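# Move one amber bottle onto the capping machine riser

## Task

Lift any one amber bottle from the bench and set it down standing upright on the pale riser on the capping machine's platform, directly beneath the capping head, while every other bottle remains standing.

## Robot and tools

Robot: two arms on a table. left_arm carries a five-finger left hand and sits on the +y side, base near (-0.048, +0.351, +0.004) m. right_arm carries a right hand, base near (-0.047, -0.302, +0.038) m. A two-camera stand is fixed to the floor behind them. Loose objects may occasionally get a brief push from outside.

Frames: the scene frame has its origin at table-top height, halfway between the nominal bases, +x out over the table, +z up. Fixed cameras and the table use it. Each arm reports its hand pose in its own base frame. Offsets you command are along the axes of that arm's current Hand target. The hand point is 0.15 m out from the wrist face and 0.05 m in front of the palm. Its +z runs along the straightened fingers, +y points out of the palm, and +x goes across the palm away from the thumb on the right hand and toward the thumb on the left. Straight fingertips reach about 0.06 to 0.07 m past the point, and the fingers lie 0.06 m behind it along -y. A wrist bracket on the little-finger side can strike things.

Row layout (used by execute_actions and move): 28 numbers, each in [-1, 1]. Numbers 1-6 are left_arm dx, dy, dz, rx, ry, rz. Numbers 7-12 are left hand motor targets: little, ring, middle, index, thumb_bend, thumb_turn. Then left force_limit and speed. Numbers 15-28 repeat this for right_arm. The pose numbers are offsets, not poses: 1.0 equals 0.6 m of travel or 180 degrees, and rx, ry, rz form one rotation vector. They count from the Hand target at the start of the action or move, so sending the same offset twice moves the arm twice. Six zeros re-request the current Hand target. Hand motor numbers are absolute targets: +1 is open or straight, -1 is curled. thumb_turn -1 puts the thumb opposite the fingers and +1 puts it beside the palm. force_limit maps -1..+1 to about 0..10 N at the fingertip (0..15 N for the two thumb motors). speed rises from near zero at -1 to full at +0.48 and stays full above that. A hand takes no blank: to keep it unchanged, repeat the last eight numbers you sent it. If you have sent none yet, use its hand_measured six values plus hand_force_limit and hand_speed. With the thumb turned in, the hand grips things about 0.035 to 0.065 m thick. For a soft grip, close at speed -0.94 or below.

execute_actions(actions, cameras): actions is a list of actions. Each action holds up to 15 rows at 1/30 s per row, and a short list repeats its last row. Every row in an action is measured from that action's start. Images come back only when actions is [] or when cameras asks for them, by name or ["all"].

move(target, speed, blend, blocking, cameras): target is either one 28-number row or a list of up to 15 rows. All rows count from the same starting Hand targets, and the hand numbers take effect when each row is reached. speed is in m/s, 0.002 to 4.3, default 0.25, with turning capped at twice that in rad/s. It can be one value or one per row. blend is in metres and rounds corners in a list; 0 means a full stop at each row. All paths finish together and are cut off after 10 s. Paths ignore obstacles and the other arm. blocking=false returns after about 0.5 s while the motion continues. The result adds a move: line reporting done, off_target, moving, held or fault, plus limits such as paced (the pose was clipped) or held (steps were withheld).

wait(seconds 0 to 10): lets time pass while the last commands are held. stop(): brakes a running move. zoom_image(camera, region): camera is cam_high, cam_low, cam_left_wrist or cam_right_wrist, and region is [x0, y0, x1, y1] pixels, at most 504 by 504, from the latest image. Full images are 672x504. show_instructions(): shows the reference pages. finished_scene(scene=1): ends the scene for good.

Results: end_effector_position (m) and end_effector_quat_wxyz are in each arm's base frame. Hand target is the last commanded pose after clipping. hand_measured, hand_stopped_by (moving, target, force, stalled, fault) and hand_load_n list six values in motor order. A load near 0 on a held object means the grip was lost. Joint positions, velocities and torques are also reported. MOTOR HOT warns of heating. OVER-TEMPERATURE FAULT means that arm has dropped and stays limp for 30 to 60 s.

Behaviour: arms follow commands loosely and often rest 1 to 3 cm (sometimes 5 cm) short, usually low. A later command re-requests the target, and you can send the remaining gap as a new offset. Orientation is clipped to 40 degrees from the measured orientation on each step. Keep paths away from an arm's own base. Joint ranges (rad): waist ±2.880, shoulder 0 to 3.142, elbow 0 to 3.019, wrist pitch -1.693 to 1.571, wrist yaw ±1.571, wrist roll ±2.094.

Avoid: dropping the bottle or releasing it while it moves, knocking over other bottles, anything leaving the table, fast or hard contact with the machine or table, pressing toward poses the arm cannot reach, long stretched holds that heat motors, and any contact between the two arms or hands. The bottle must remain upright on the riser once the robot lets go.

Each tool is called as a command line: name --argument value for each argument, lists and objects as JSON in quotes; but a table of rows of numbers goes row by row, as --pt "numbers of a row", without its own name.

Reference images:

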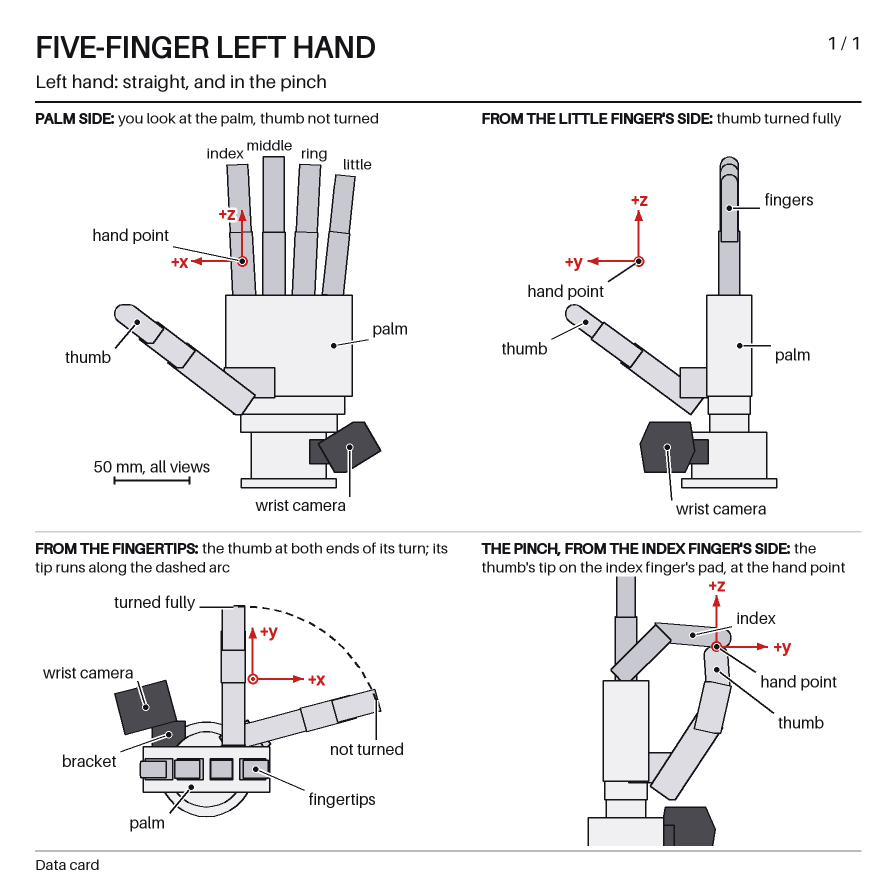

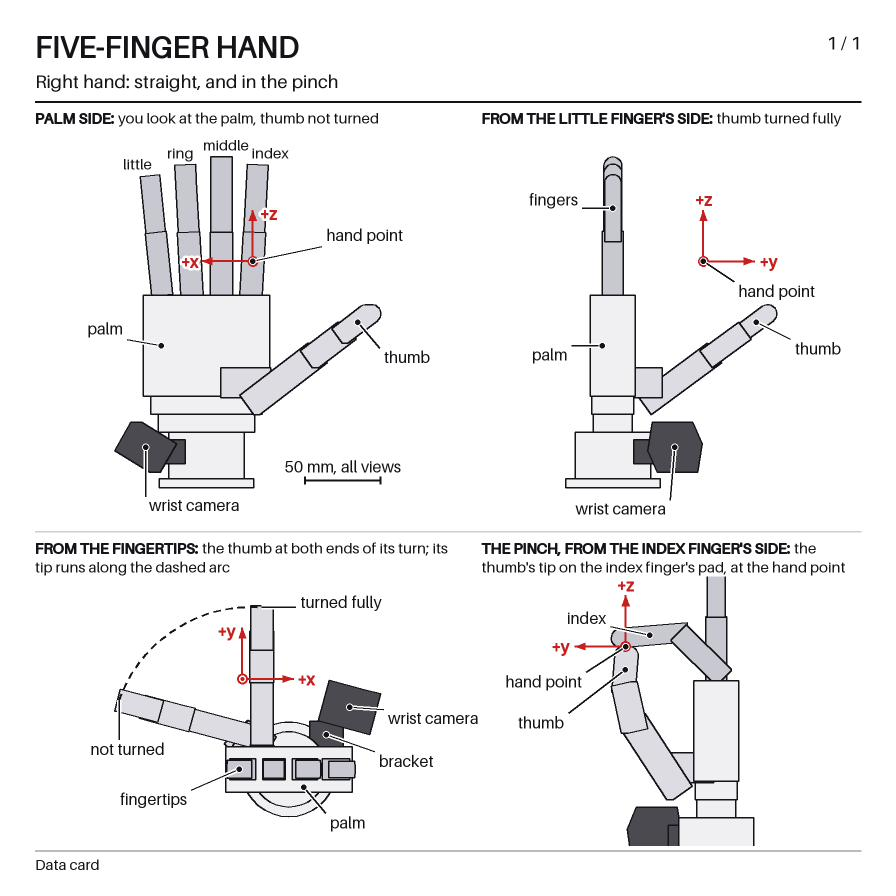

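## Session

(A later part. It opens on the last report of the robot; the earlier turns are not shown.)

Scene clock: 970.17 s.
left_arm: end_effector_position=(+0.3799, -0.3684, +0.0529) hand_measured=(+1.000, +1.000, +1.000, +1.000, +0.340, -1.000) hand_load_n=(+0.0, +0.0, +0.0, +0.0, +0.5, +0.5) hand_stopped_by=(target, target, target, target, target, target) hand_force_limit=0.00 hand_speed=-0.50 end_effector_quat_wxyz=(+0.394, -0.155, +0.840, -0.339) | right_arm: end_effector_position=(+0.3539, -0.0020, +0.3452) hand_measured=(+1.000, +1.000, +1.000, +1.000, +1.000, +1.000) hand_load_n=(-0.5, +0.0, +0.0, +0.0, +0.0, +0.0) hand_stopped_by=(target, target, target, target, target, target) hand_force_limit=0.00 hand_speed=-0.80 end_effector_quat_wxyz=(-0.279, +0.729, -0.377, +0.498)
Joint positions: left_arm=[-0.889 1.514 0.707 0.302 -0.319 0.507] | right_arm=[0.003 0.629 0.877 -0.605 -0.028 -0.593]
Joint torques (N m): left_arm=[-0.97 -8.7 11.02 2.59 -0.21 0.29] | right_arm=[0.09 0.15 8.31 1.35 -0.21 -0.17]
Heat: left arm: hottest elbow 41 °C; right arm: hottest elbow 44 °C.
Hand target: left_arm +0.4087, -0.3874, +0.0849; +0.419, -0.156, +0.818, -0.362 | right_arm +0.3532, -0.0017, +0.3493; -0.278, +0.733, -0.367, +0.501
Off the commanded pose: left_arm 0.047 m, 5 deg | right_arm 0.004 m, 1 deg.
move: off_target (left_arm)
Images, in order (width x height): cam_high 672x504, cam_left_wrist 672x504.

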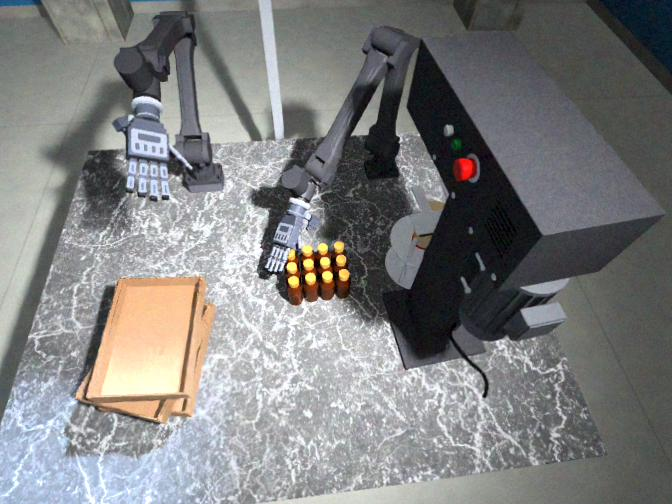

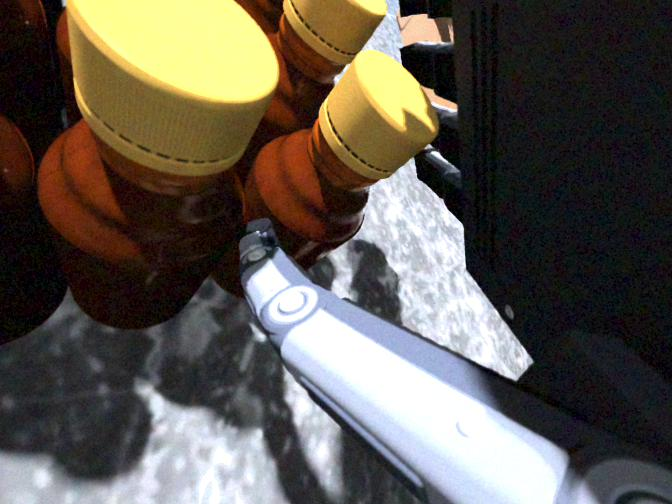

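move --target '[0,0,0,0,0,0,1,1,-0.05,-0.1,0.34,-1,-0.6,-0.92,0,0,0,0,0,0,1,1,1,1,1,1,0,-0.8]' --cameras '["all"]'

zoom_image --camera "cam_left_wrist" --region '[150, 0, 500, 300]'

zoom_image --camera "cam_high" --region '[240, 180, 360, 300]'

zoom_image --camera "cam_low" --region '[220, 210, 330, 300]'

Scene clock: 980.07 s.
left_arm: end_effector_position=(+0.3806, -0.3706, +0.0533) hand_measured=(+1.000, +1.000, +0.306, +0.276, +0.340, -1.000) hand_load_n=(+0.0, +0.0, +1.0, +3.0, +3.0, +0.0) hand_stopped_by=(target, target, force, force, target, target) hand_force_limit=-0.60 hand_speed=-0.92 end_effector_quat_wxyz=(+0.393, -0.153, +0.840, -0.341) | right_arm: end_effector_position=(+0.3539, -0.0020, +0.3452) hand_measured=(+1.000, +1.000, +1.000, +1.000, +1.000, +1.000) hand_load_n=(+0.0, +0.5, +0.0, +0.0, +0.0, -0.5) hand_stopped_by=(target, target, target, target, target, target) hand_force_limit=0.00 hand_speed=-0.80 end_effector_quat_wxyz=(-0.279, +0.729, -0.377, +0.498)
Joint positions: left_arm=[-0.889 1.517 0.712 0.302 -0.314 0.508] | right_arm=[0.003 0.629 0.877 -0.605 -0.028 -0.593]
Joint torques (N m): left_arm=[-1.03 -8.82 10.78 2.59 -0.33 0.29] | right_arm=[0.15 0.67 8.31 1.37 -0.22 -0.16]
Heat: left arm: hottest elbow 42 °C; right arm: hottest elbow 44 °C.
Hand target: left_arm +0.4087, -0.3874, +0.0849; +0.419, -0.156, +0.818, -0.362 | right_arm +0.3532, -0.0017, +0.3493; -0.278, +0.733, -0.367, +0.501
Off the commanded pose: left_arm 0.045 m, 5 deg | right_arm 0.004 m, 1 deg.
move: off_target (left_arm)

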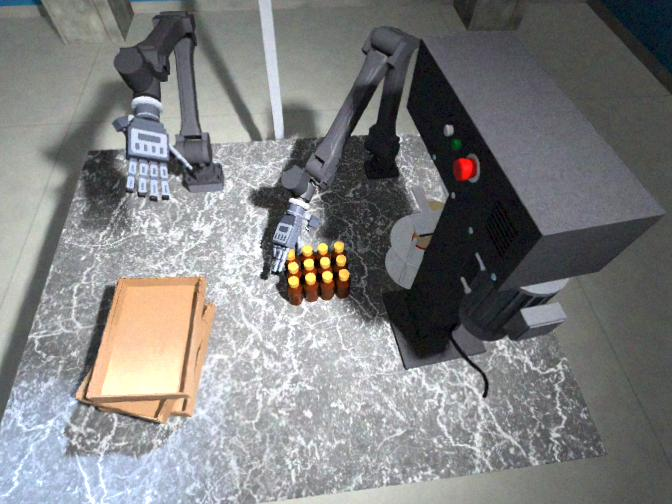

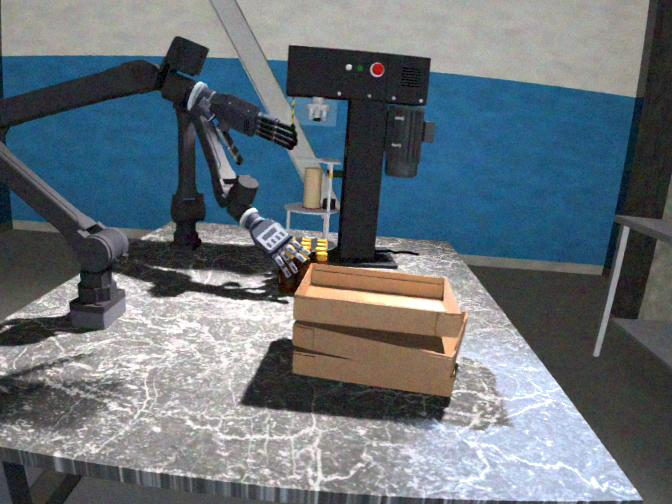

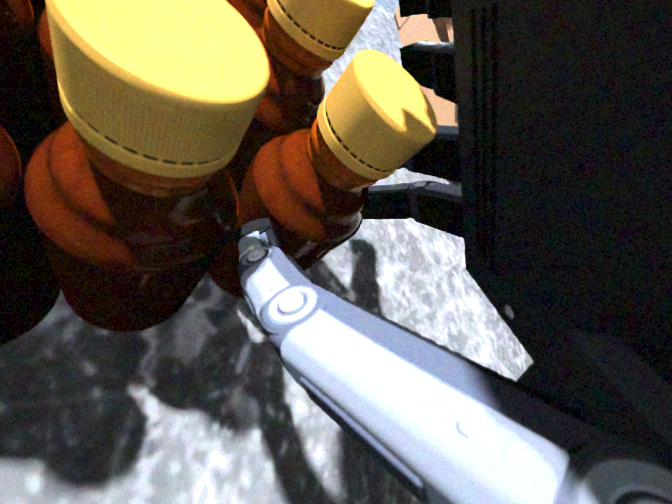

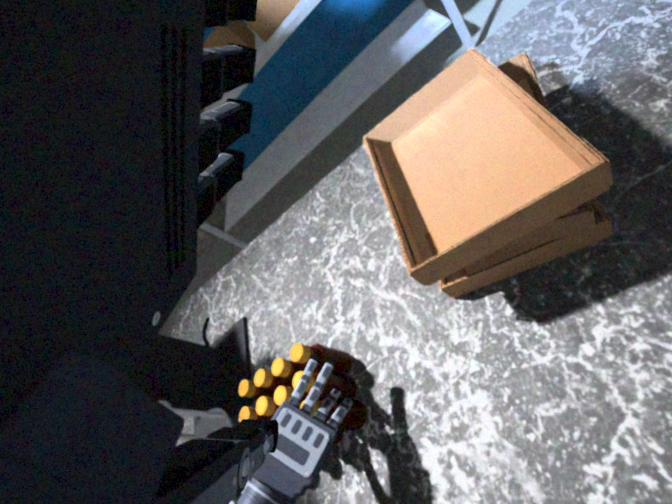

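Scaled by 1.440.

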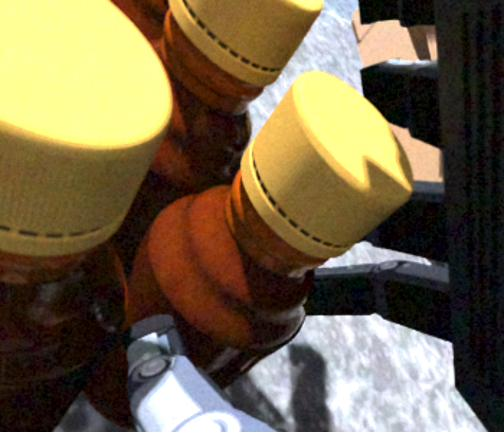

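Scaled by 4.200.

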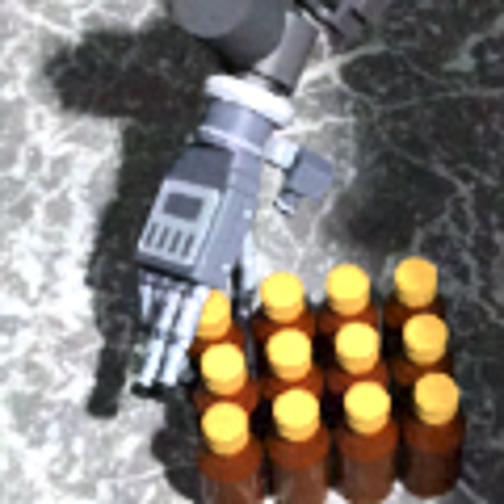

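Scaled by 4.582.

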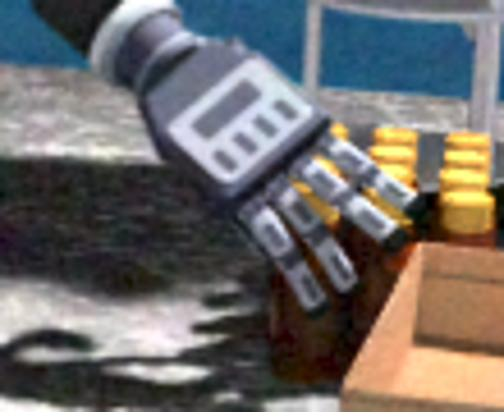

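move --target '[0,0,0,0,0,0,1,1,-0.15,-0.2,0.34,-1,0.1,-0.93,0,0,0,0,0,0,1,1,1,1,1,1,0,-0.8]' --cameras '["cam_left_wrist"]'

Scene clock: 984.20 s.
left_arm: end_effector_position=(+0.3806, -0.3706, +0.0533) hand_measured=(+1.000, +1.000, +0.288, +0.264, +0.342, -1.000) hand_load_n=(+0.0, +0.0, +6.0, +4.5, +8.5, -0.5) hand_stopped_by=(target, target, force, force, target, target) hand_force_limit=0.10 hand_speed=-0.93 end_effector_quat_wxyz=(+0.393, -0.153, +0.840, -0.341) | right_arm: end_effector_position=(+0.3539, -0.0020, +0.3452) hand_measured=(+1.000, +1.000, +1.000, +1.000, +1.000, +1.000) hand_load_n=(+0.0, -0.5, +0.0, +0.0, +0.0, +0.0) hand_stopped_by=(target, target, target, target, target, target) hand_force_limit=0.00 hand_speed=-0.80 end_effector_quat_wxyz=(-0.279, +0.729, -0.377, +0.498)
Joint positions: left_arm=[-0.889 1.517 0.712 0.302 -0.314 0.508] | right_arm=[0.003 0.629 0.877 -0.605 -0.028 -0.593]
Joint torques (N m): left_arm=[-1.03 -8.88 10.76 2.59 -0.35 0.29] | right_arm=[0.21 0.62 8.36 1.33 -0.22 -0.16]
Heat: left arm: hottest elbow 42 °C; right arm: hottest elbow 44 °C.
Hand target: left_arm +0.4087, -0.3874, +0.0849; +0.419, -0.156, +0.818, -0.362 | right_arm +0.3532, -0.0017, +0.3493; -0.278, +0.733, -0.367, +0.501
Off the commanded pose: left_arm 0.045 m, 5 deg | right_arm 0.004 m, 1 deg.
move: off_target (left_arm)
Images, in order (width x height): cam_left_wrist 672x504.

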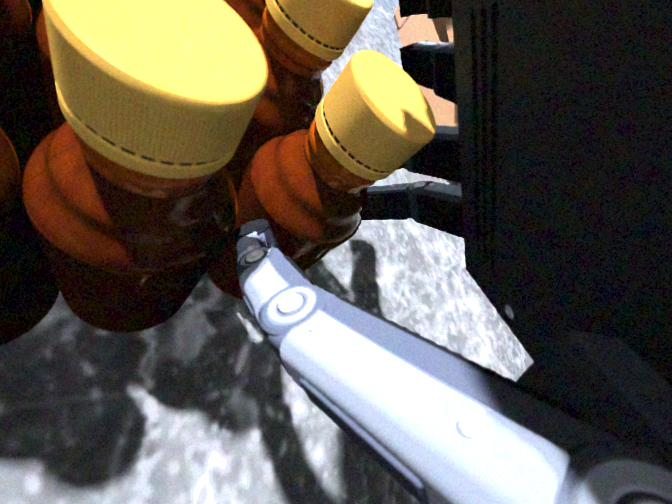

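move --target '[0,0,0,0,0,0,1,1,-0.15,-0.3,0.34,-1,0.3,-0.94,0,0,0,0,0,0,1,1,1,1,1,1,0,-0.8]'

Scene clock: 987.53 s.
left_arm: end_effector_position=(+0.3806, -0.3706, +0.0533) hand_measured=(+1.000, +1.000, +0.288, +0.260, +0.342, -1.000) hand_load_n=(-0.5, +0.0, +5.0, +6.5, +8.5, -0.5) hand_stopped_by=(target, target, force, force, target, target) hand_force_limit=0.30 hand_speed=-0.94 end_effector_quat_wxyz=(+0.393, -0.153, +0.840, -0.341) | right_arm: end_effector_position=(+0.3539, -0.0020, +0.3452) hand_measured=(+1.000, +1.000, +1.000, +1.000, +1.000, +1.000) hand_load_n=(+0.0, -0.5, +0.0, -0.5, +0.0, +0.0) hand_stopped_by=(target, target, target, target, target, target) hand_force_limit=0.00 hand_speed=-0.80 end_effector_quat_wxyz=(-0.279, +0.729, -0.377, +0.498)
Joint positions: left_arm=[-0.889 1.517 0.712 0.302 -0.314 0.508] | right_arm=[0.003 0.629 0.877 -0.605 -0.028 -0.593]
Joint torques (N m): left_arm=[-1.03 -8.88 10.73 2.59 -0.35 0.29] | right_arm=[-0.03 0.73 8.31 1.47 -0.22 -0.15]
Heat: left arm: hottest elbow 42 °C; right arm: hottest elbow 44 °C.
Hand target: left_arm +0.4087, -0.3874, +0.0849; +0.419, -0.156, +0.818, -0.362 | right_arm +0.3532, -0.0017, +0.3493; -0.278, +0.733, -0.367, +0.501
Off the commanded pose: left_arm 0.045 m, 5 deg | right_arm 0.004 m, 1 deg.
move: off_target (left_arm)

move --target '[-0.0247,-0.075,-0.039,0,0,0,1,1,-0.15,-0.3,0.34,-1,0.3,-0.94,0,0,0,0,0,0,1,1,1,1,1,1,0,-0.8]' --speed 0.04 --cameras '["all"]'

zoom_image --camera "cam_low" --region '[220, 190, 330, 300]'

zoom_image --camera "cam_high" --region '[240, 180, 360, 300]'

Scene clock: 992.17 s.
left_arm: end_effector_position=(+0.3723, -0.3708, +0.0735) hand_measured=(+1.000, +1.000, +0.288, +0.260, +0.342, -1.000) hand_load_n=(+0.0, +0.0, +4.0, +6.5, +10.5, +1.0) hand_stopped_by=(target, target, force, force, target, target) hand_force_limit=0.30 hand_speed=-0.94 end_effector_quat_wxyz=(+0.389, -0.148, +0.851, -0.319) | right_arm: end_effector_position=(+0.3539, -0.0020, +0.3452) hand_measured=(+1.000, +1.000, +1.000, +1.000, +1.000, +1.000) hand_load_n=(+0.0, +0.0, -0.5, +0.0, +0.0, +0.0) hand_stopped_by=(target, target, target, target, target, target) hand_force_limit=0.00 hand_speed=-0.80 end_effector_quat_wxyz=(-0.279, +0.729, -0.377, +0.498)
Joint positions: left_arm=[-0.912 1.463 0.753 0.158 -0.343 0.508] | right_arm=[0.003 0.629 0.877 -0.605 -0.028 -0.593]
Joint torques (N m): left_arm=[-2.2 -11.81 12.7 1.68 -0.57 0.12] | right_arm=[0.09 0.73 8.43 1.42 -0.23 -0.15]
Heat: left arm: hottest elbow 42 °C; right arm: hottest elbow 44 °C.
Hand target: left_arm +0.3967, -0.3993, +0.1349; +0.419, -0.156, +0.818, -0.362 | right_arm +0.3532, -0.0017, +0.3493; -0.278, +0.733, -0.367, +0.501
Off the commanded pose: left_arm 0.072 m, 7 deg | right_arm 0.004 m, 1 deg.
move: off_target (left_arm)

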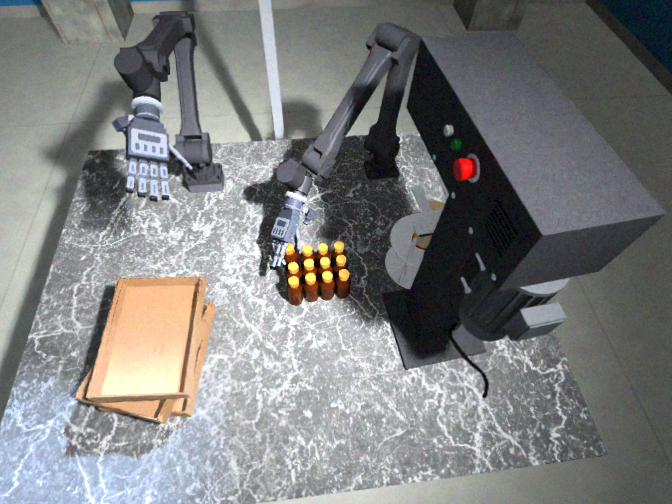

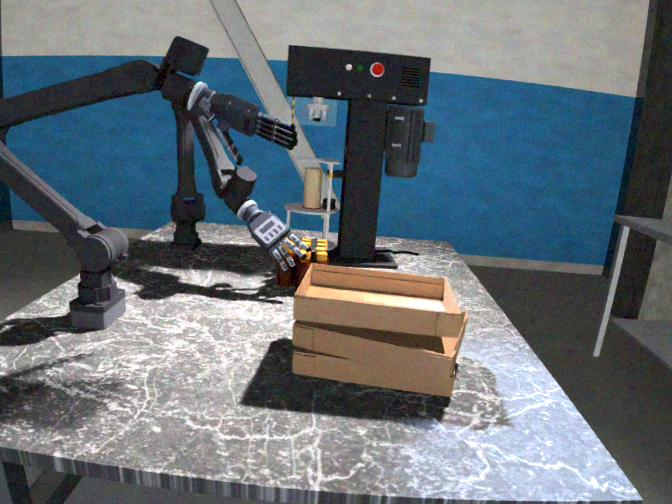

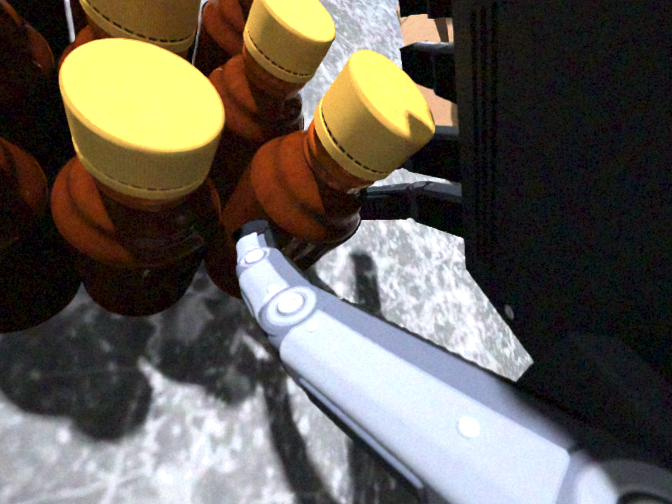

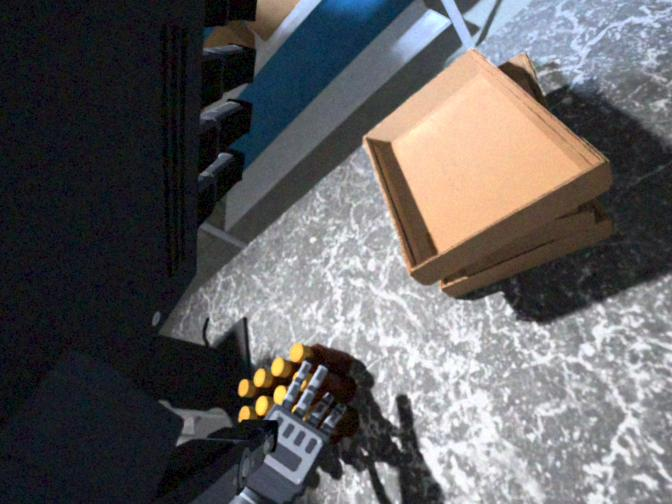

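Scaled by 4.582.

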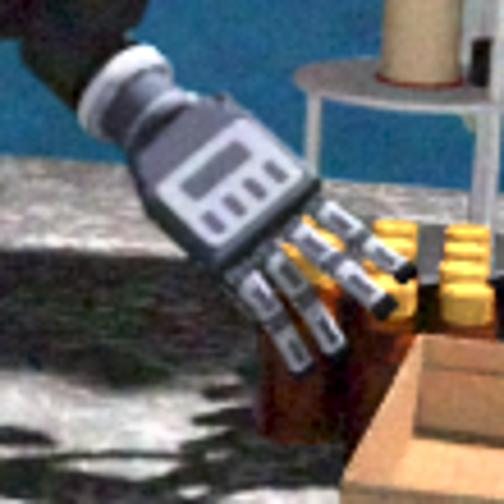

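Scaled by 4.200.

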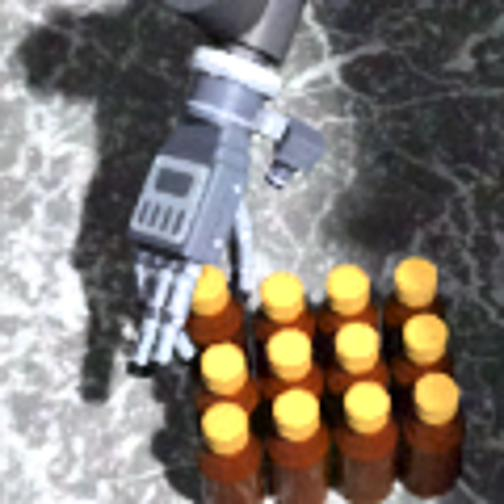

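move --target '[-0.0323,-0.117,-0.1215,0,0,0,1,1,-0.15,-0.3,0.34,-1,0.3,-0.94,0,0,0,0,0,0,1,1,1,1,1,1,0,-0.8]' --speed 0.06 --cameras '["all"]'

zoom_image --camera "cam_low" --region '[210, 150, 350, 300]'

zoom_image --camera "cam_high" --region '[240, 150, 360, 300]'

Scene clock: 1002.67 s.
left_arm: end_effector_position=(+0.3290, -0.3786, +0.1581) hand_measured=(+1.000, +1.000, +0.288, +0.260, +0.342, -1.000) hand_load_n=(+0.0, +0.0, +4.0, +6.5, +10.0, +1.0) hand_stopped_by=(target, target, force, force, target, target) hand_force_limit=0.30 hand_speed=-0.94 end_effector_quat_wxyz=(+0.394, -0.139, +0.852, -0.314) | right_arm: end_effector_position=(+0.3539, -0.0020, +0.3452) hand_measured=(+1.000, +1.000, +1.000, +1.000, +1.000, +1.000) hand_load_n=(+0.0, +0.0, +0.0, +0.0, +0.0, -0.5) hand_stopped_by=(target, target, target, target, target, target) hand_force_limit=0.00 hand_speed=-0.80 end_effector_quat_wxyz=(-0.279, +0.729, -0.377, +0.498)
Joint positions: left_arm=[-1.019 1.273 0.836 -0.138 -0.438 0.469] | right_arm=[0.003 0.629 0.877 -0.605 -0.028 -0.593]
Joint torques (N m): left_arm=[-2.02 -10.23 14.34 1.63 -0.65 0.04] | right_arm=[0.09 0.73 8.29 1.43 -0.22 -0.15]
Heat: left arm: hottest elbow 44 °C; right arm: hottest elbow 44 °C.
Hand target: left_arm +0.3467, -0.4032, +0.2249; +0.419, -0.156, +0.818, -0.362 | right_arm +0.3532, -0.0017, +0.3493; -0.278, +0.733, -0.367, +0.501
Off the commanded pose: left_arm 0.073 m, 8 deg | right_arm 0.004 m, 1 deg.
move: off_target (left_arm)

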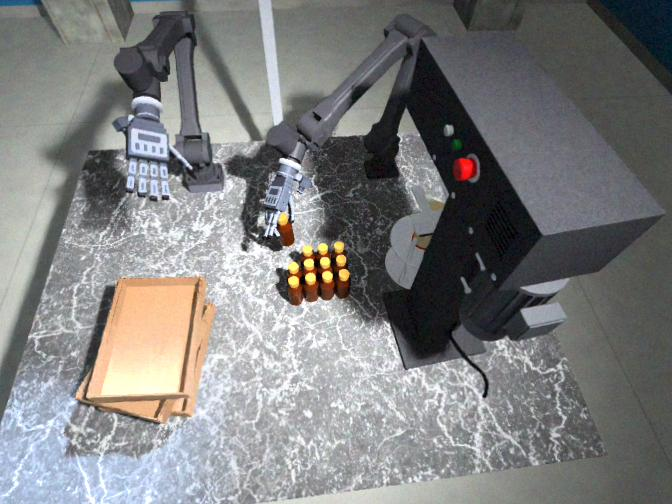

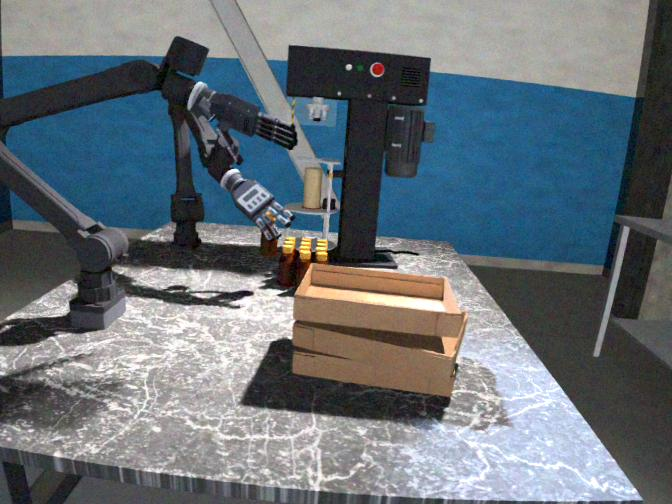

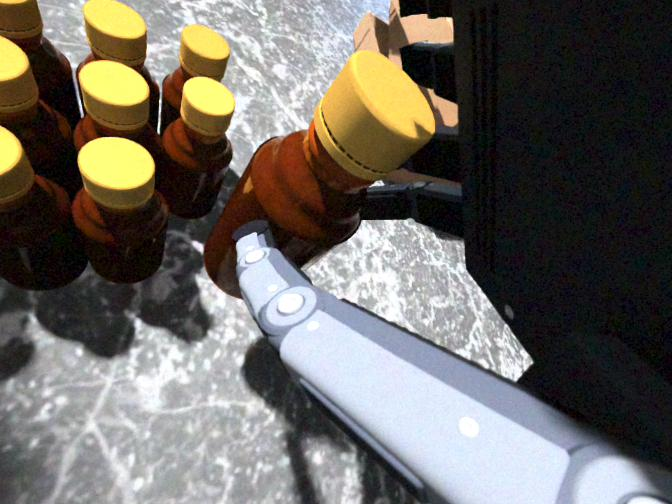

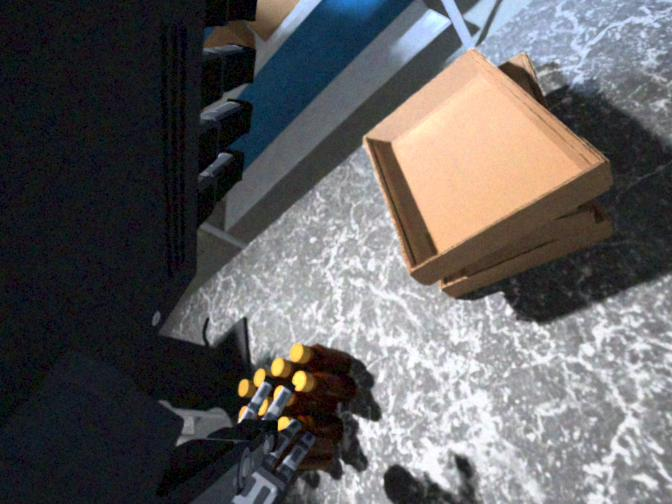

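Scaled by 3.360.

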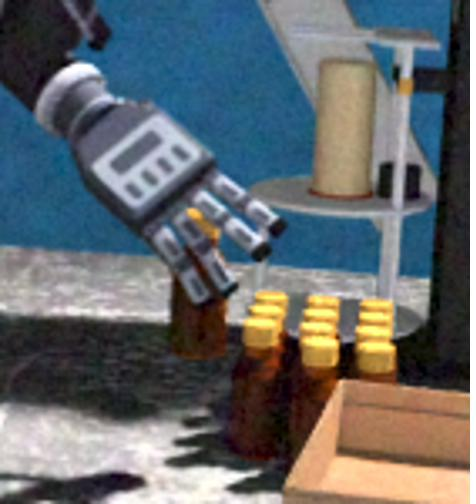

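Scaled by 3.360.

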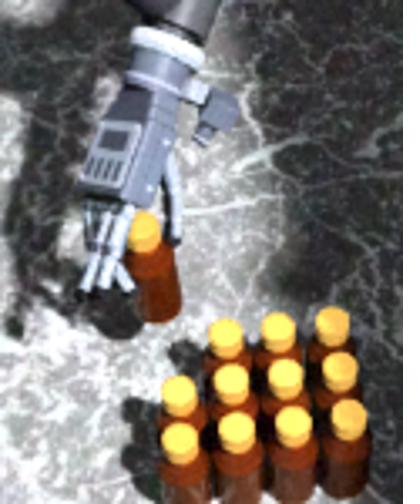

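move --target '[-0.1233,0.2313,-0.2498,0.0126,-0.0035,-0.0162,1,1,-0.15,-0.3,0.34,-1,0.3,-0.94,0,0,0,0,0,0,1,1,1,1,1,1,0,-0.8]' --speed 0.12 --cameras '["all"]'

zoom_image --camera "cam_low" --region '[180, 150, 350, 300]'

zoom_image --camera "cam_high" --region '[260, 130, 400, 310]'

Scene clock: 1112.50 s.
left_arm: end_effector_position=(+0.2723, -0.1987, +0.2030) hand_measured=(+1.000, +1.000, +0.288, +0.260, +0.342, -1.000) hand_load_n=(+0.0, +0.0, +4.0, +5.5, +10.0, +0.5) hand_stopped_by=(target, target, force, force, target, target) hand_force_limit=0.30 hand_speed=-0.94 end_effector_quat_wxyz=(+0.397, -0.176, +0.817, -0.379) | right_arm: end_effector_position=(+0.3539, -0.0020, +0.3452) hand_measured=(+1.000, +1.000, +1.000, +1.000, +1.000, +1.000) hand_load_n=(+0.0, -0.5, +0.0, +0.0, +0.0, -0.5) hand_stopped_by=(target, target, target, target, target, target) hand_force_limit=0.00 hand_speed=-0.80 end_effector_quat_wxyz=(-0.279, +0.729, -0.377, +0.498)
Joint positions: left_arm=[-0.737 0.566 0.516 -0.365 -0.171 0.521] | right_arm=[0.003 0.629 0.877 -0.605 -0.028 -0.593]
Joint torques (N m): left_arm=[-1.32 -2.14 10.14 1.88 -0.22 0.35] | right_arm=[0.09 0.44 8.35 1.35 -0.21 -0.15]
Heat: left arm: hottest elbow 53 °C; right arm: hottest elbow 44 °C.
Hand target: left_arm +0.2783, -0.1970, +0.2248; +0.417, -0.170, +0.804, -0.388 | right_arm +0.3532, -0.0017, +0.3493; -0.278, +0.733, -0.367, +0.501
Off the commanded pose: left_arm 0.023 m, 3 deg | right_arm 0.004 m, 1 deg.
move: off_target (left_arm)

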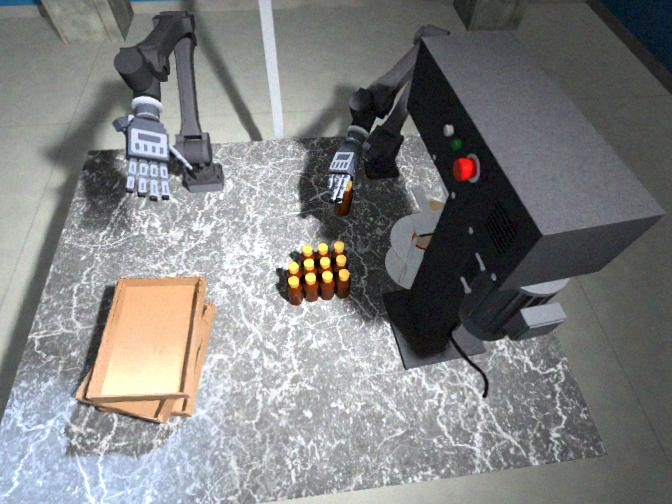

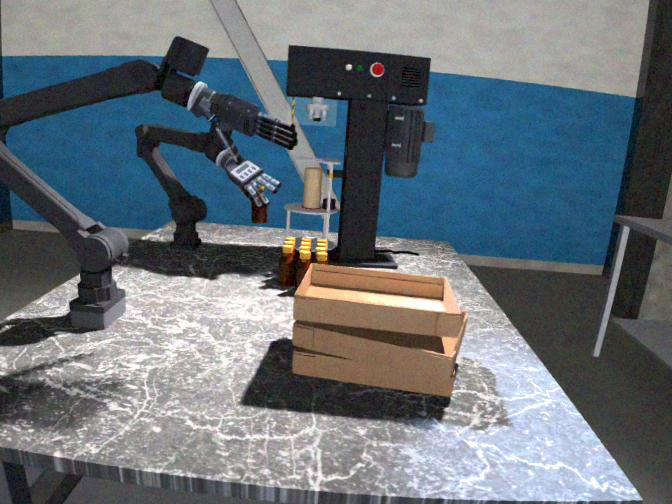

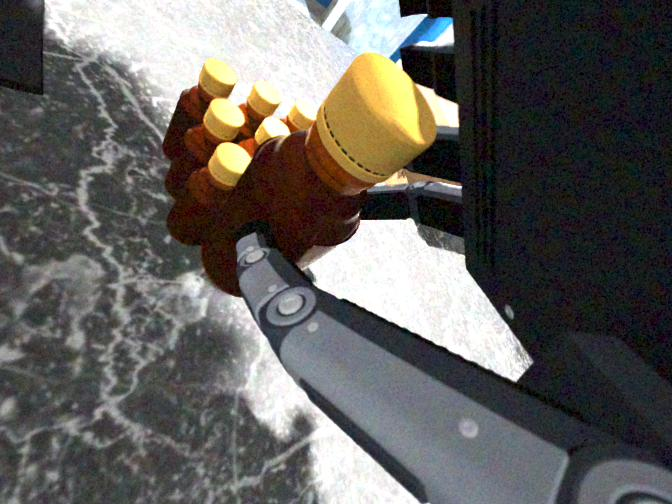

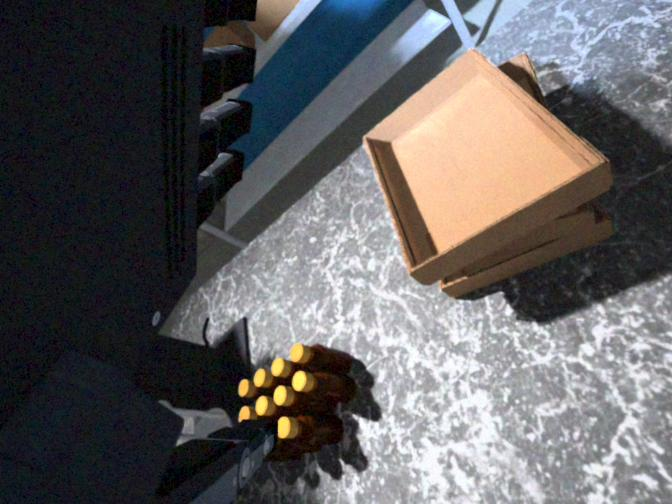

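Scaled by 2.965.

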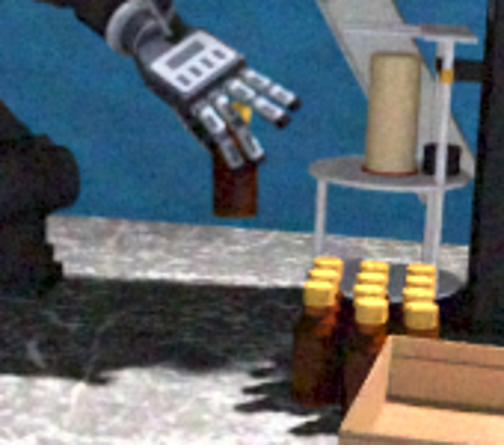

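Scaled by 2.800.

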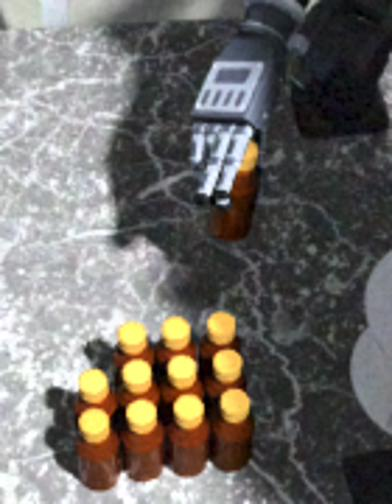

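move --target '[0.0963,0.1307,0.0645,-0.018,0.005,0.017,1,1,-0.15,-0.3,0.34,-1,0.3,-0.94,-0.491,-0.2337,0.2752,0.1817,-0.2309,0.1292,1,1,1,1,1,1,0,-0.8]' --speed 0.15 --cameras '["all"]'

zoom_image --camera "cam_low" --region '[180, 150, 350, 300]'

zoom_image --camera "cam_right_wrist" --region '[168, 0, 672, 504]'

Scene clock: 1137.40 s.
left_arm: end_effector_position=(+0.2675, -0.1890, +0.0960) hand_measured=(+1.000, +1.000, +0.288, +0.260, +0.342, -1.000) hand_load_n=(+0.0, +0.0, +4.0, +5.5, +9.5, +0.5) hand_stopped_by=(target, target, force, force, target, target) hand_force_limit=0.30 hand_speed=-0.94 end_effector_quat_wxyz=(+0.391, -0.170, +0.840, -0.335) | right_arm: end_effector_position=(+0.4628, +0.3155, +0.2074) hand_measured=(+1.000, +1.000, +1.000, +1.000, +1.000, +1.000) hand_load_n=(+0.0, +0.0, +0.0, +0.0, +0.0, +0.0) hand_stopped_by=(target, target, target, target, target, target) hand_force_limit=0.00 hand_speed=-0.80 end_effector_quat_wxyz=(+0.644, -0.690, +0.249, -0.218)
Joint positions: left_arm=[-0.758 0.686 0.307 -0.124 -0.22 0.544] | right_arm=[0.381 1.382 0.745 0.551 -0.516 -0.023]
Joint torques (N m): left_arm=[-2.2 -1.9 9.44 3.41 -0.46 0.34] | right_arm=[0.85 -6.42 10.54 2.76 -0.21 0.23]
Heat: left arm: hottest elbow 49 °C; right arm: hottest elbow 44 °C.
Hand target: left_arm +0.2790, -0.1999, +0.1201; +0.416, -0.157, +0.822, -0.355 | right_arm +0.4774, +0.3259, +0.2449; +0.668, -0.669, +0.230, -0.231
Off the commanded pose: left_arm 0.029 m, 5 deg | right_arm 0.042 m, 5 deg.
move: off_target (left_arm, right_arm)

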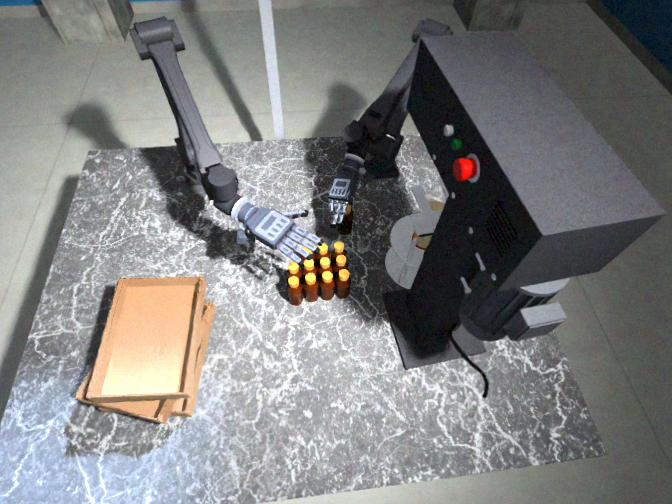

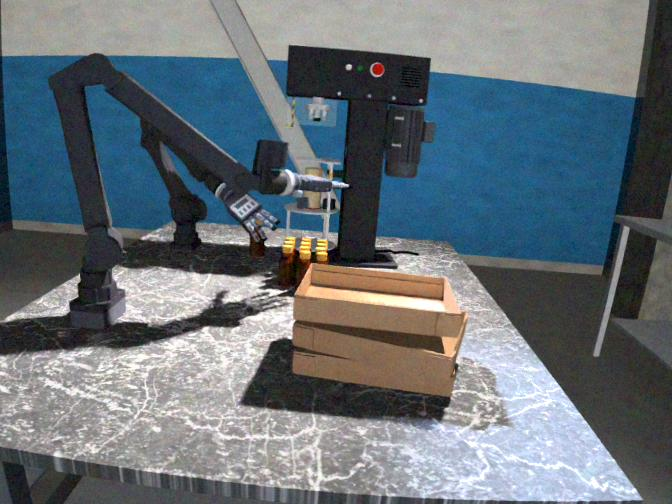

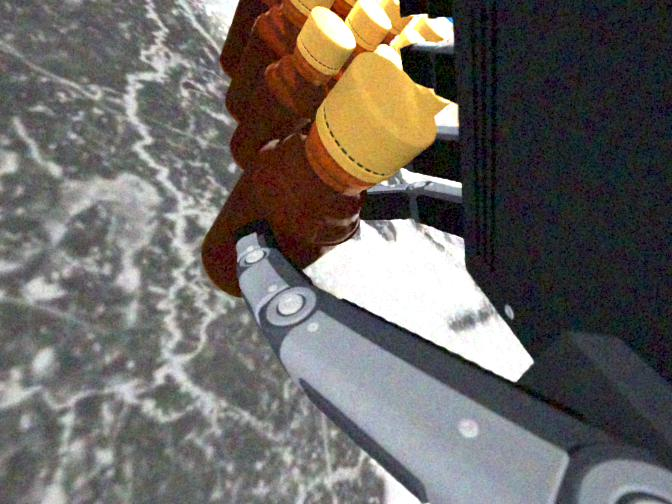

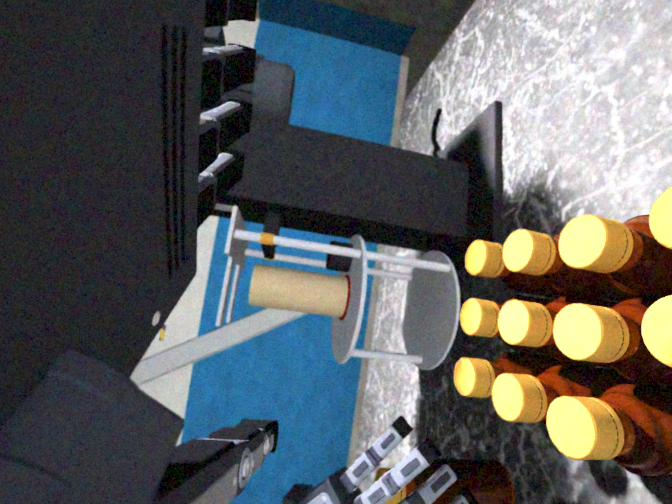

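Scaled by 2.965.

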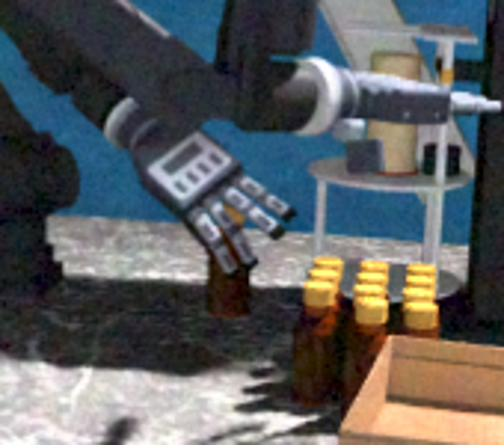

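Scaled by 1.000.

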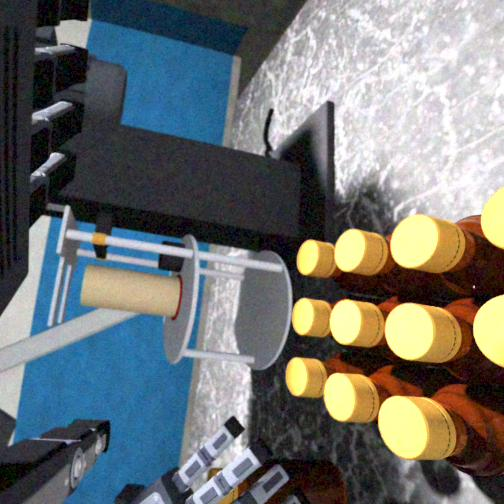

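zoom_image --camera "cam_right_wrist" --region '[190, 180, 370, 360]'

zoom_image --camera "cam_right_wrist" --region '[140, 230, 270, 400]'

Scaled by 2.800.

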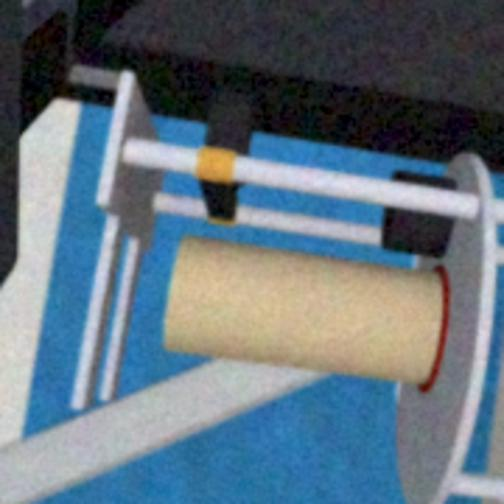

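Scaled by 2.965.

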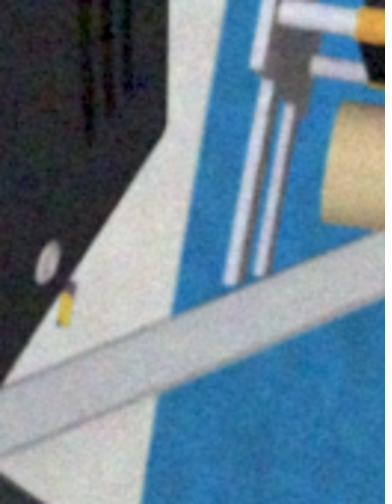

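move --target '[0.0325,0.0405,0.0227,0,0,0,1,1,-0.15,-0.3,0.34,-1,0.3,-0.94,0,0,0,0,0,0,1,1,1,1,1,1,0,-0.8]' --speed 0.08 --cameras '["cam_low","cam_high","cam_left_wrist"]'

zoom_image --camera "cam_low" --region '[210, 180, 320, 290]'

Scene clock: 1211.40 s.
left_arm: end_effector_position=(+0.2662, -0.1878, +0.0620) hand_measured=(+1.000, +1.000, +0.288, +0.260, +0.342, -1.000) hand_load_n=(-0.5, +0.0, +4.0, +6.0, +10.0, +0.5) hand_stopped_by=(target, target, force, force, target, target) hand_force_limit=0.30 hand_speed=-0.94 end_effector_quat_wxyz=(+0.391, -0.170, +0.841, -0.334) | right_arm: end_effector_position=(+0.4627, +0.3155, +0.2074) hand_measured=(+1.000, +1.000, +1.000, +1.000, +1.000, +1.000) hand_load_n=(+0.0, +0.0, +0.0, +0.0, +0.0, +0.0) hand_stopped_by=(target, target, target, target, target, target) hand_force_limit=0.00 hand_speed=-0.80 end_effector_quat_wxyz=(+0.644, -0.689, +0.250, -0.217)
Joint positions: left_arm=[-0.758 0.767 0.233 0.029 -0.22 0.544] | right_arm=[0.381 1.382 0.745 0.551 -0.516 -0.021]
Joint torques (N m): left_arm=[-2.2 -2.2 9.06 3.41 -0.42 0.33] | right_arm=[1.08 -6.36 10.55 2.77 -0.23 0.23]
Heat: left arm: hottest elbow 43 °C; right arm: hottest elbow 45 °C.
Hand target: left_arm +0.2790, -0.1999, +0.0861; +0.416, -0.157, +0.822, -0.355 | right_arm +0.4774, +0.3259, +0.2449; +0.668, -0.669, +0.230, -0.231
Off the commanded pose: left_arm 0.030 m, 5 deg | right_arm 0.042 m, 5 deg.
move: off_target (left_arm, right_arm)
Images, in order (width x height): cam_high 672x504, cam_low 672x504, cam_left_wrist 672x504.

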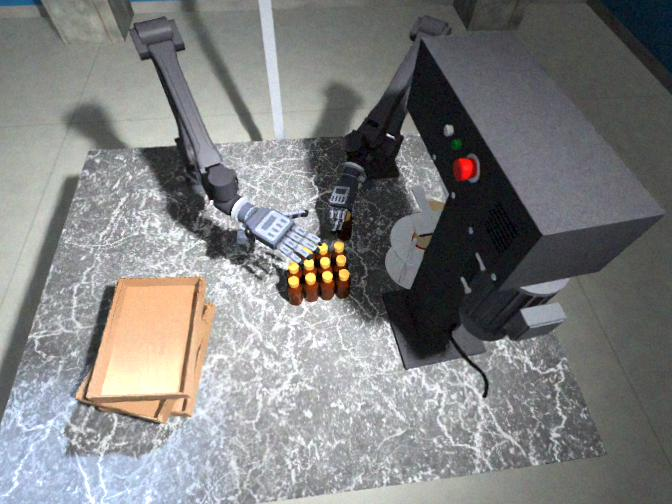

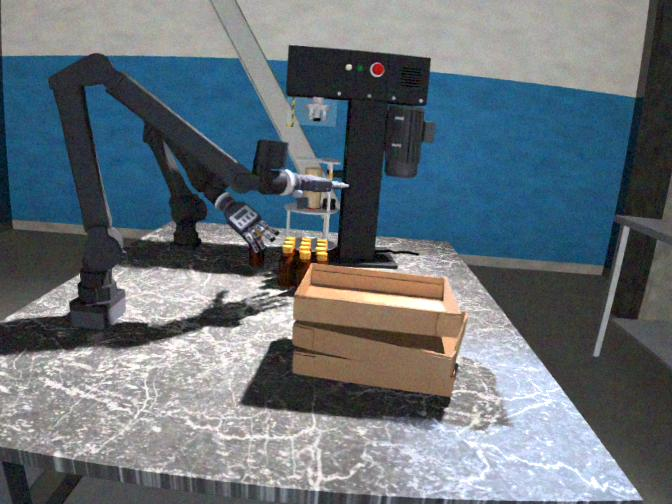

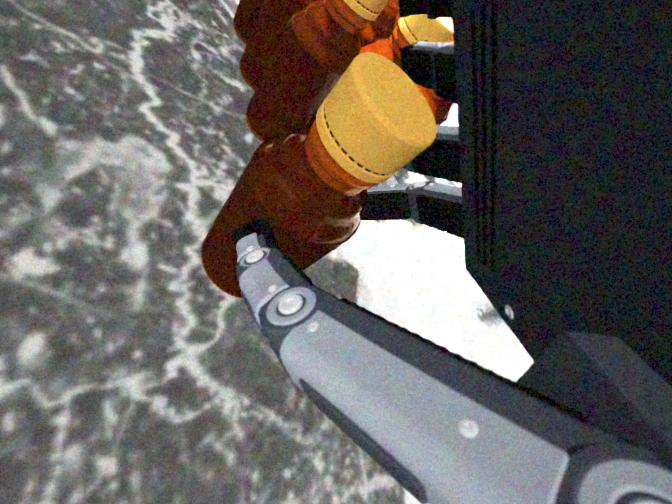

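Scaled by 4.582.

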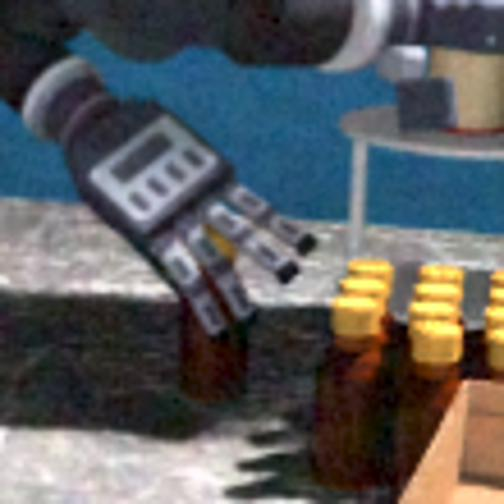

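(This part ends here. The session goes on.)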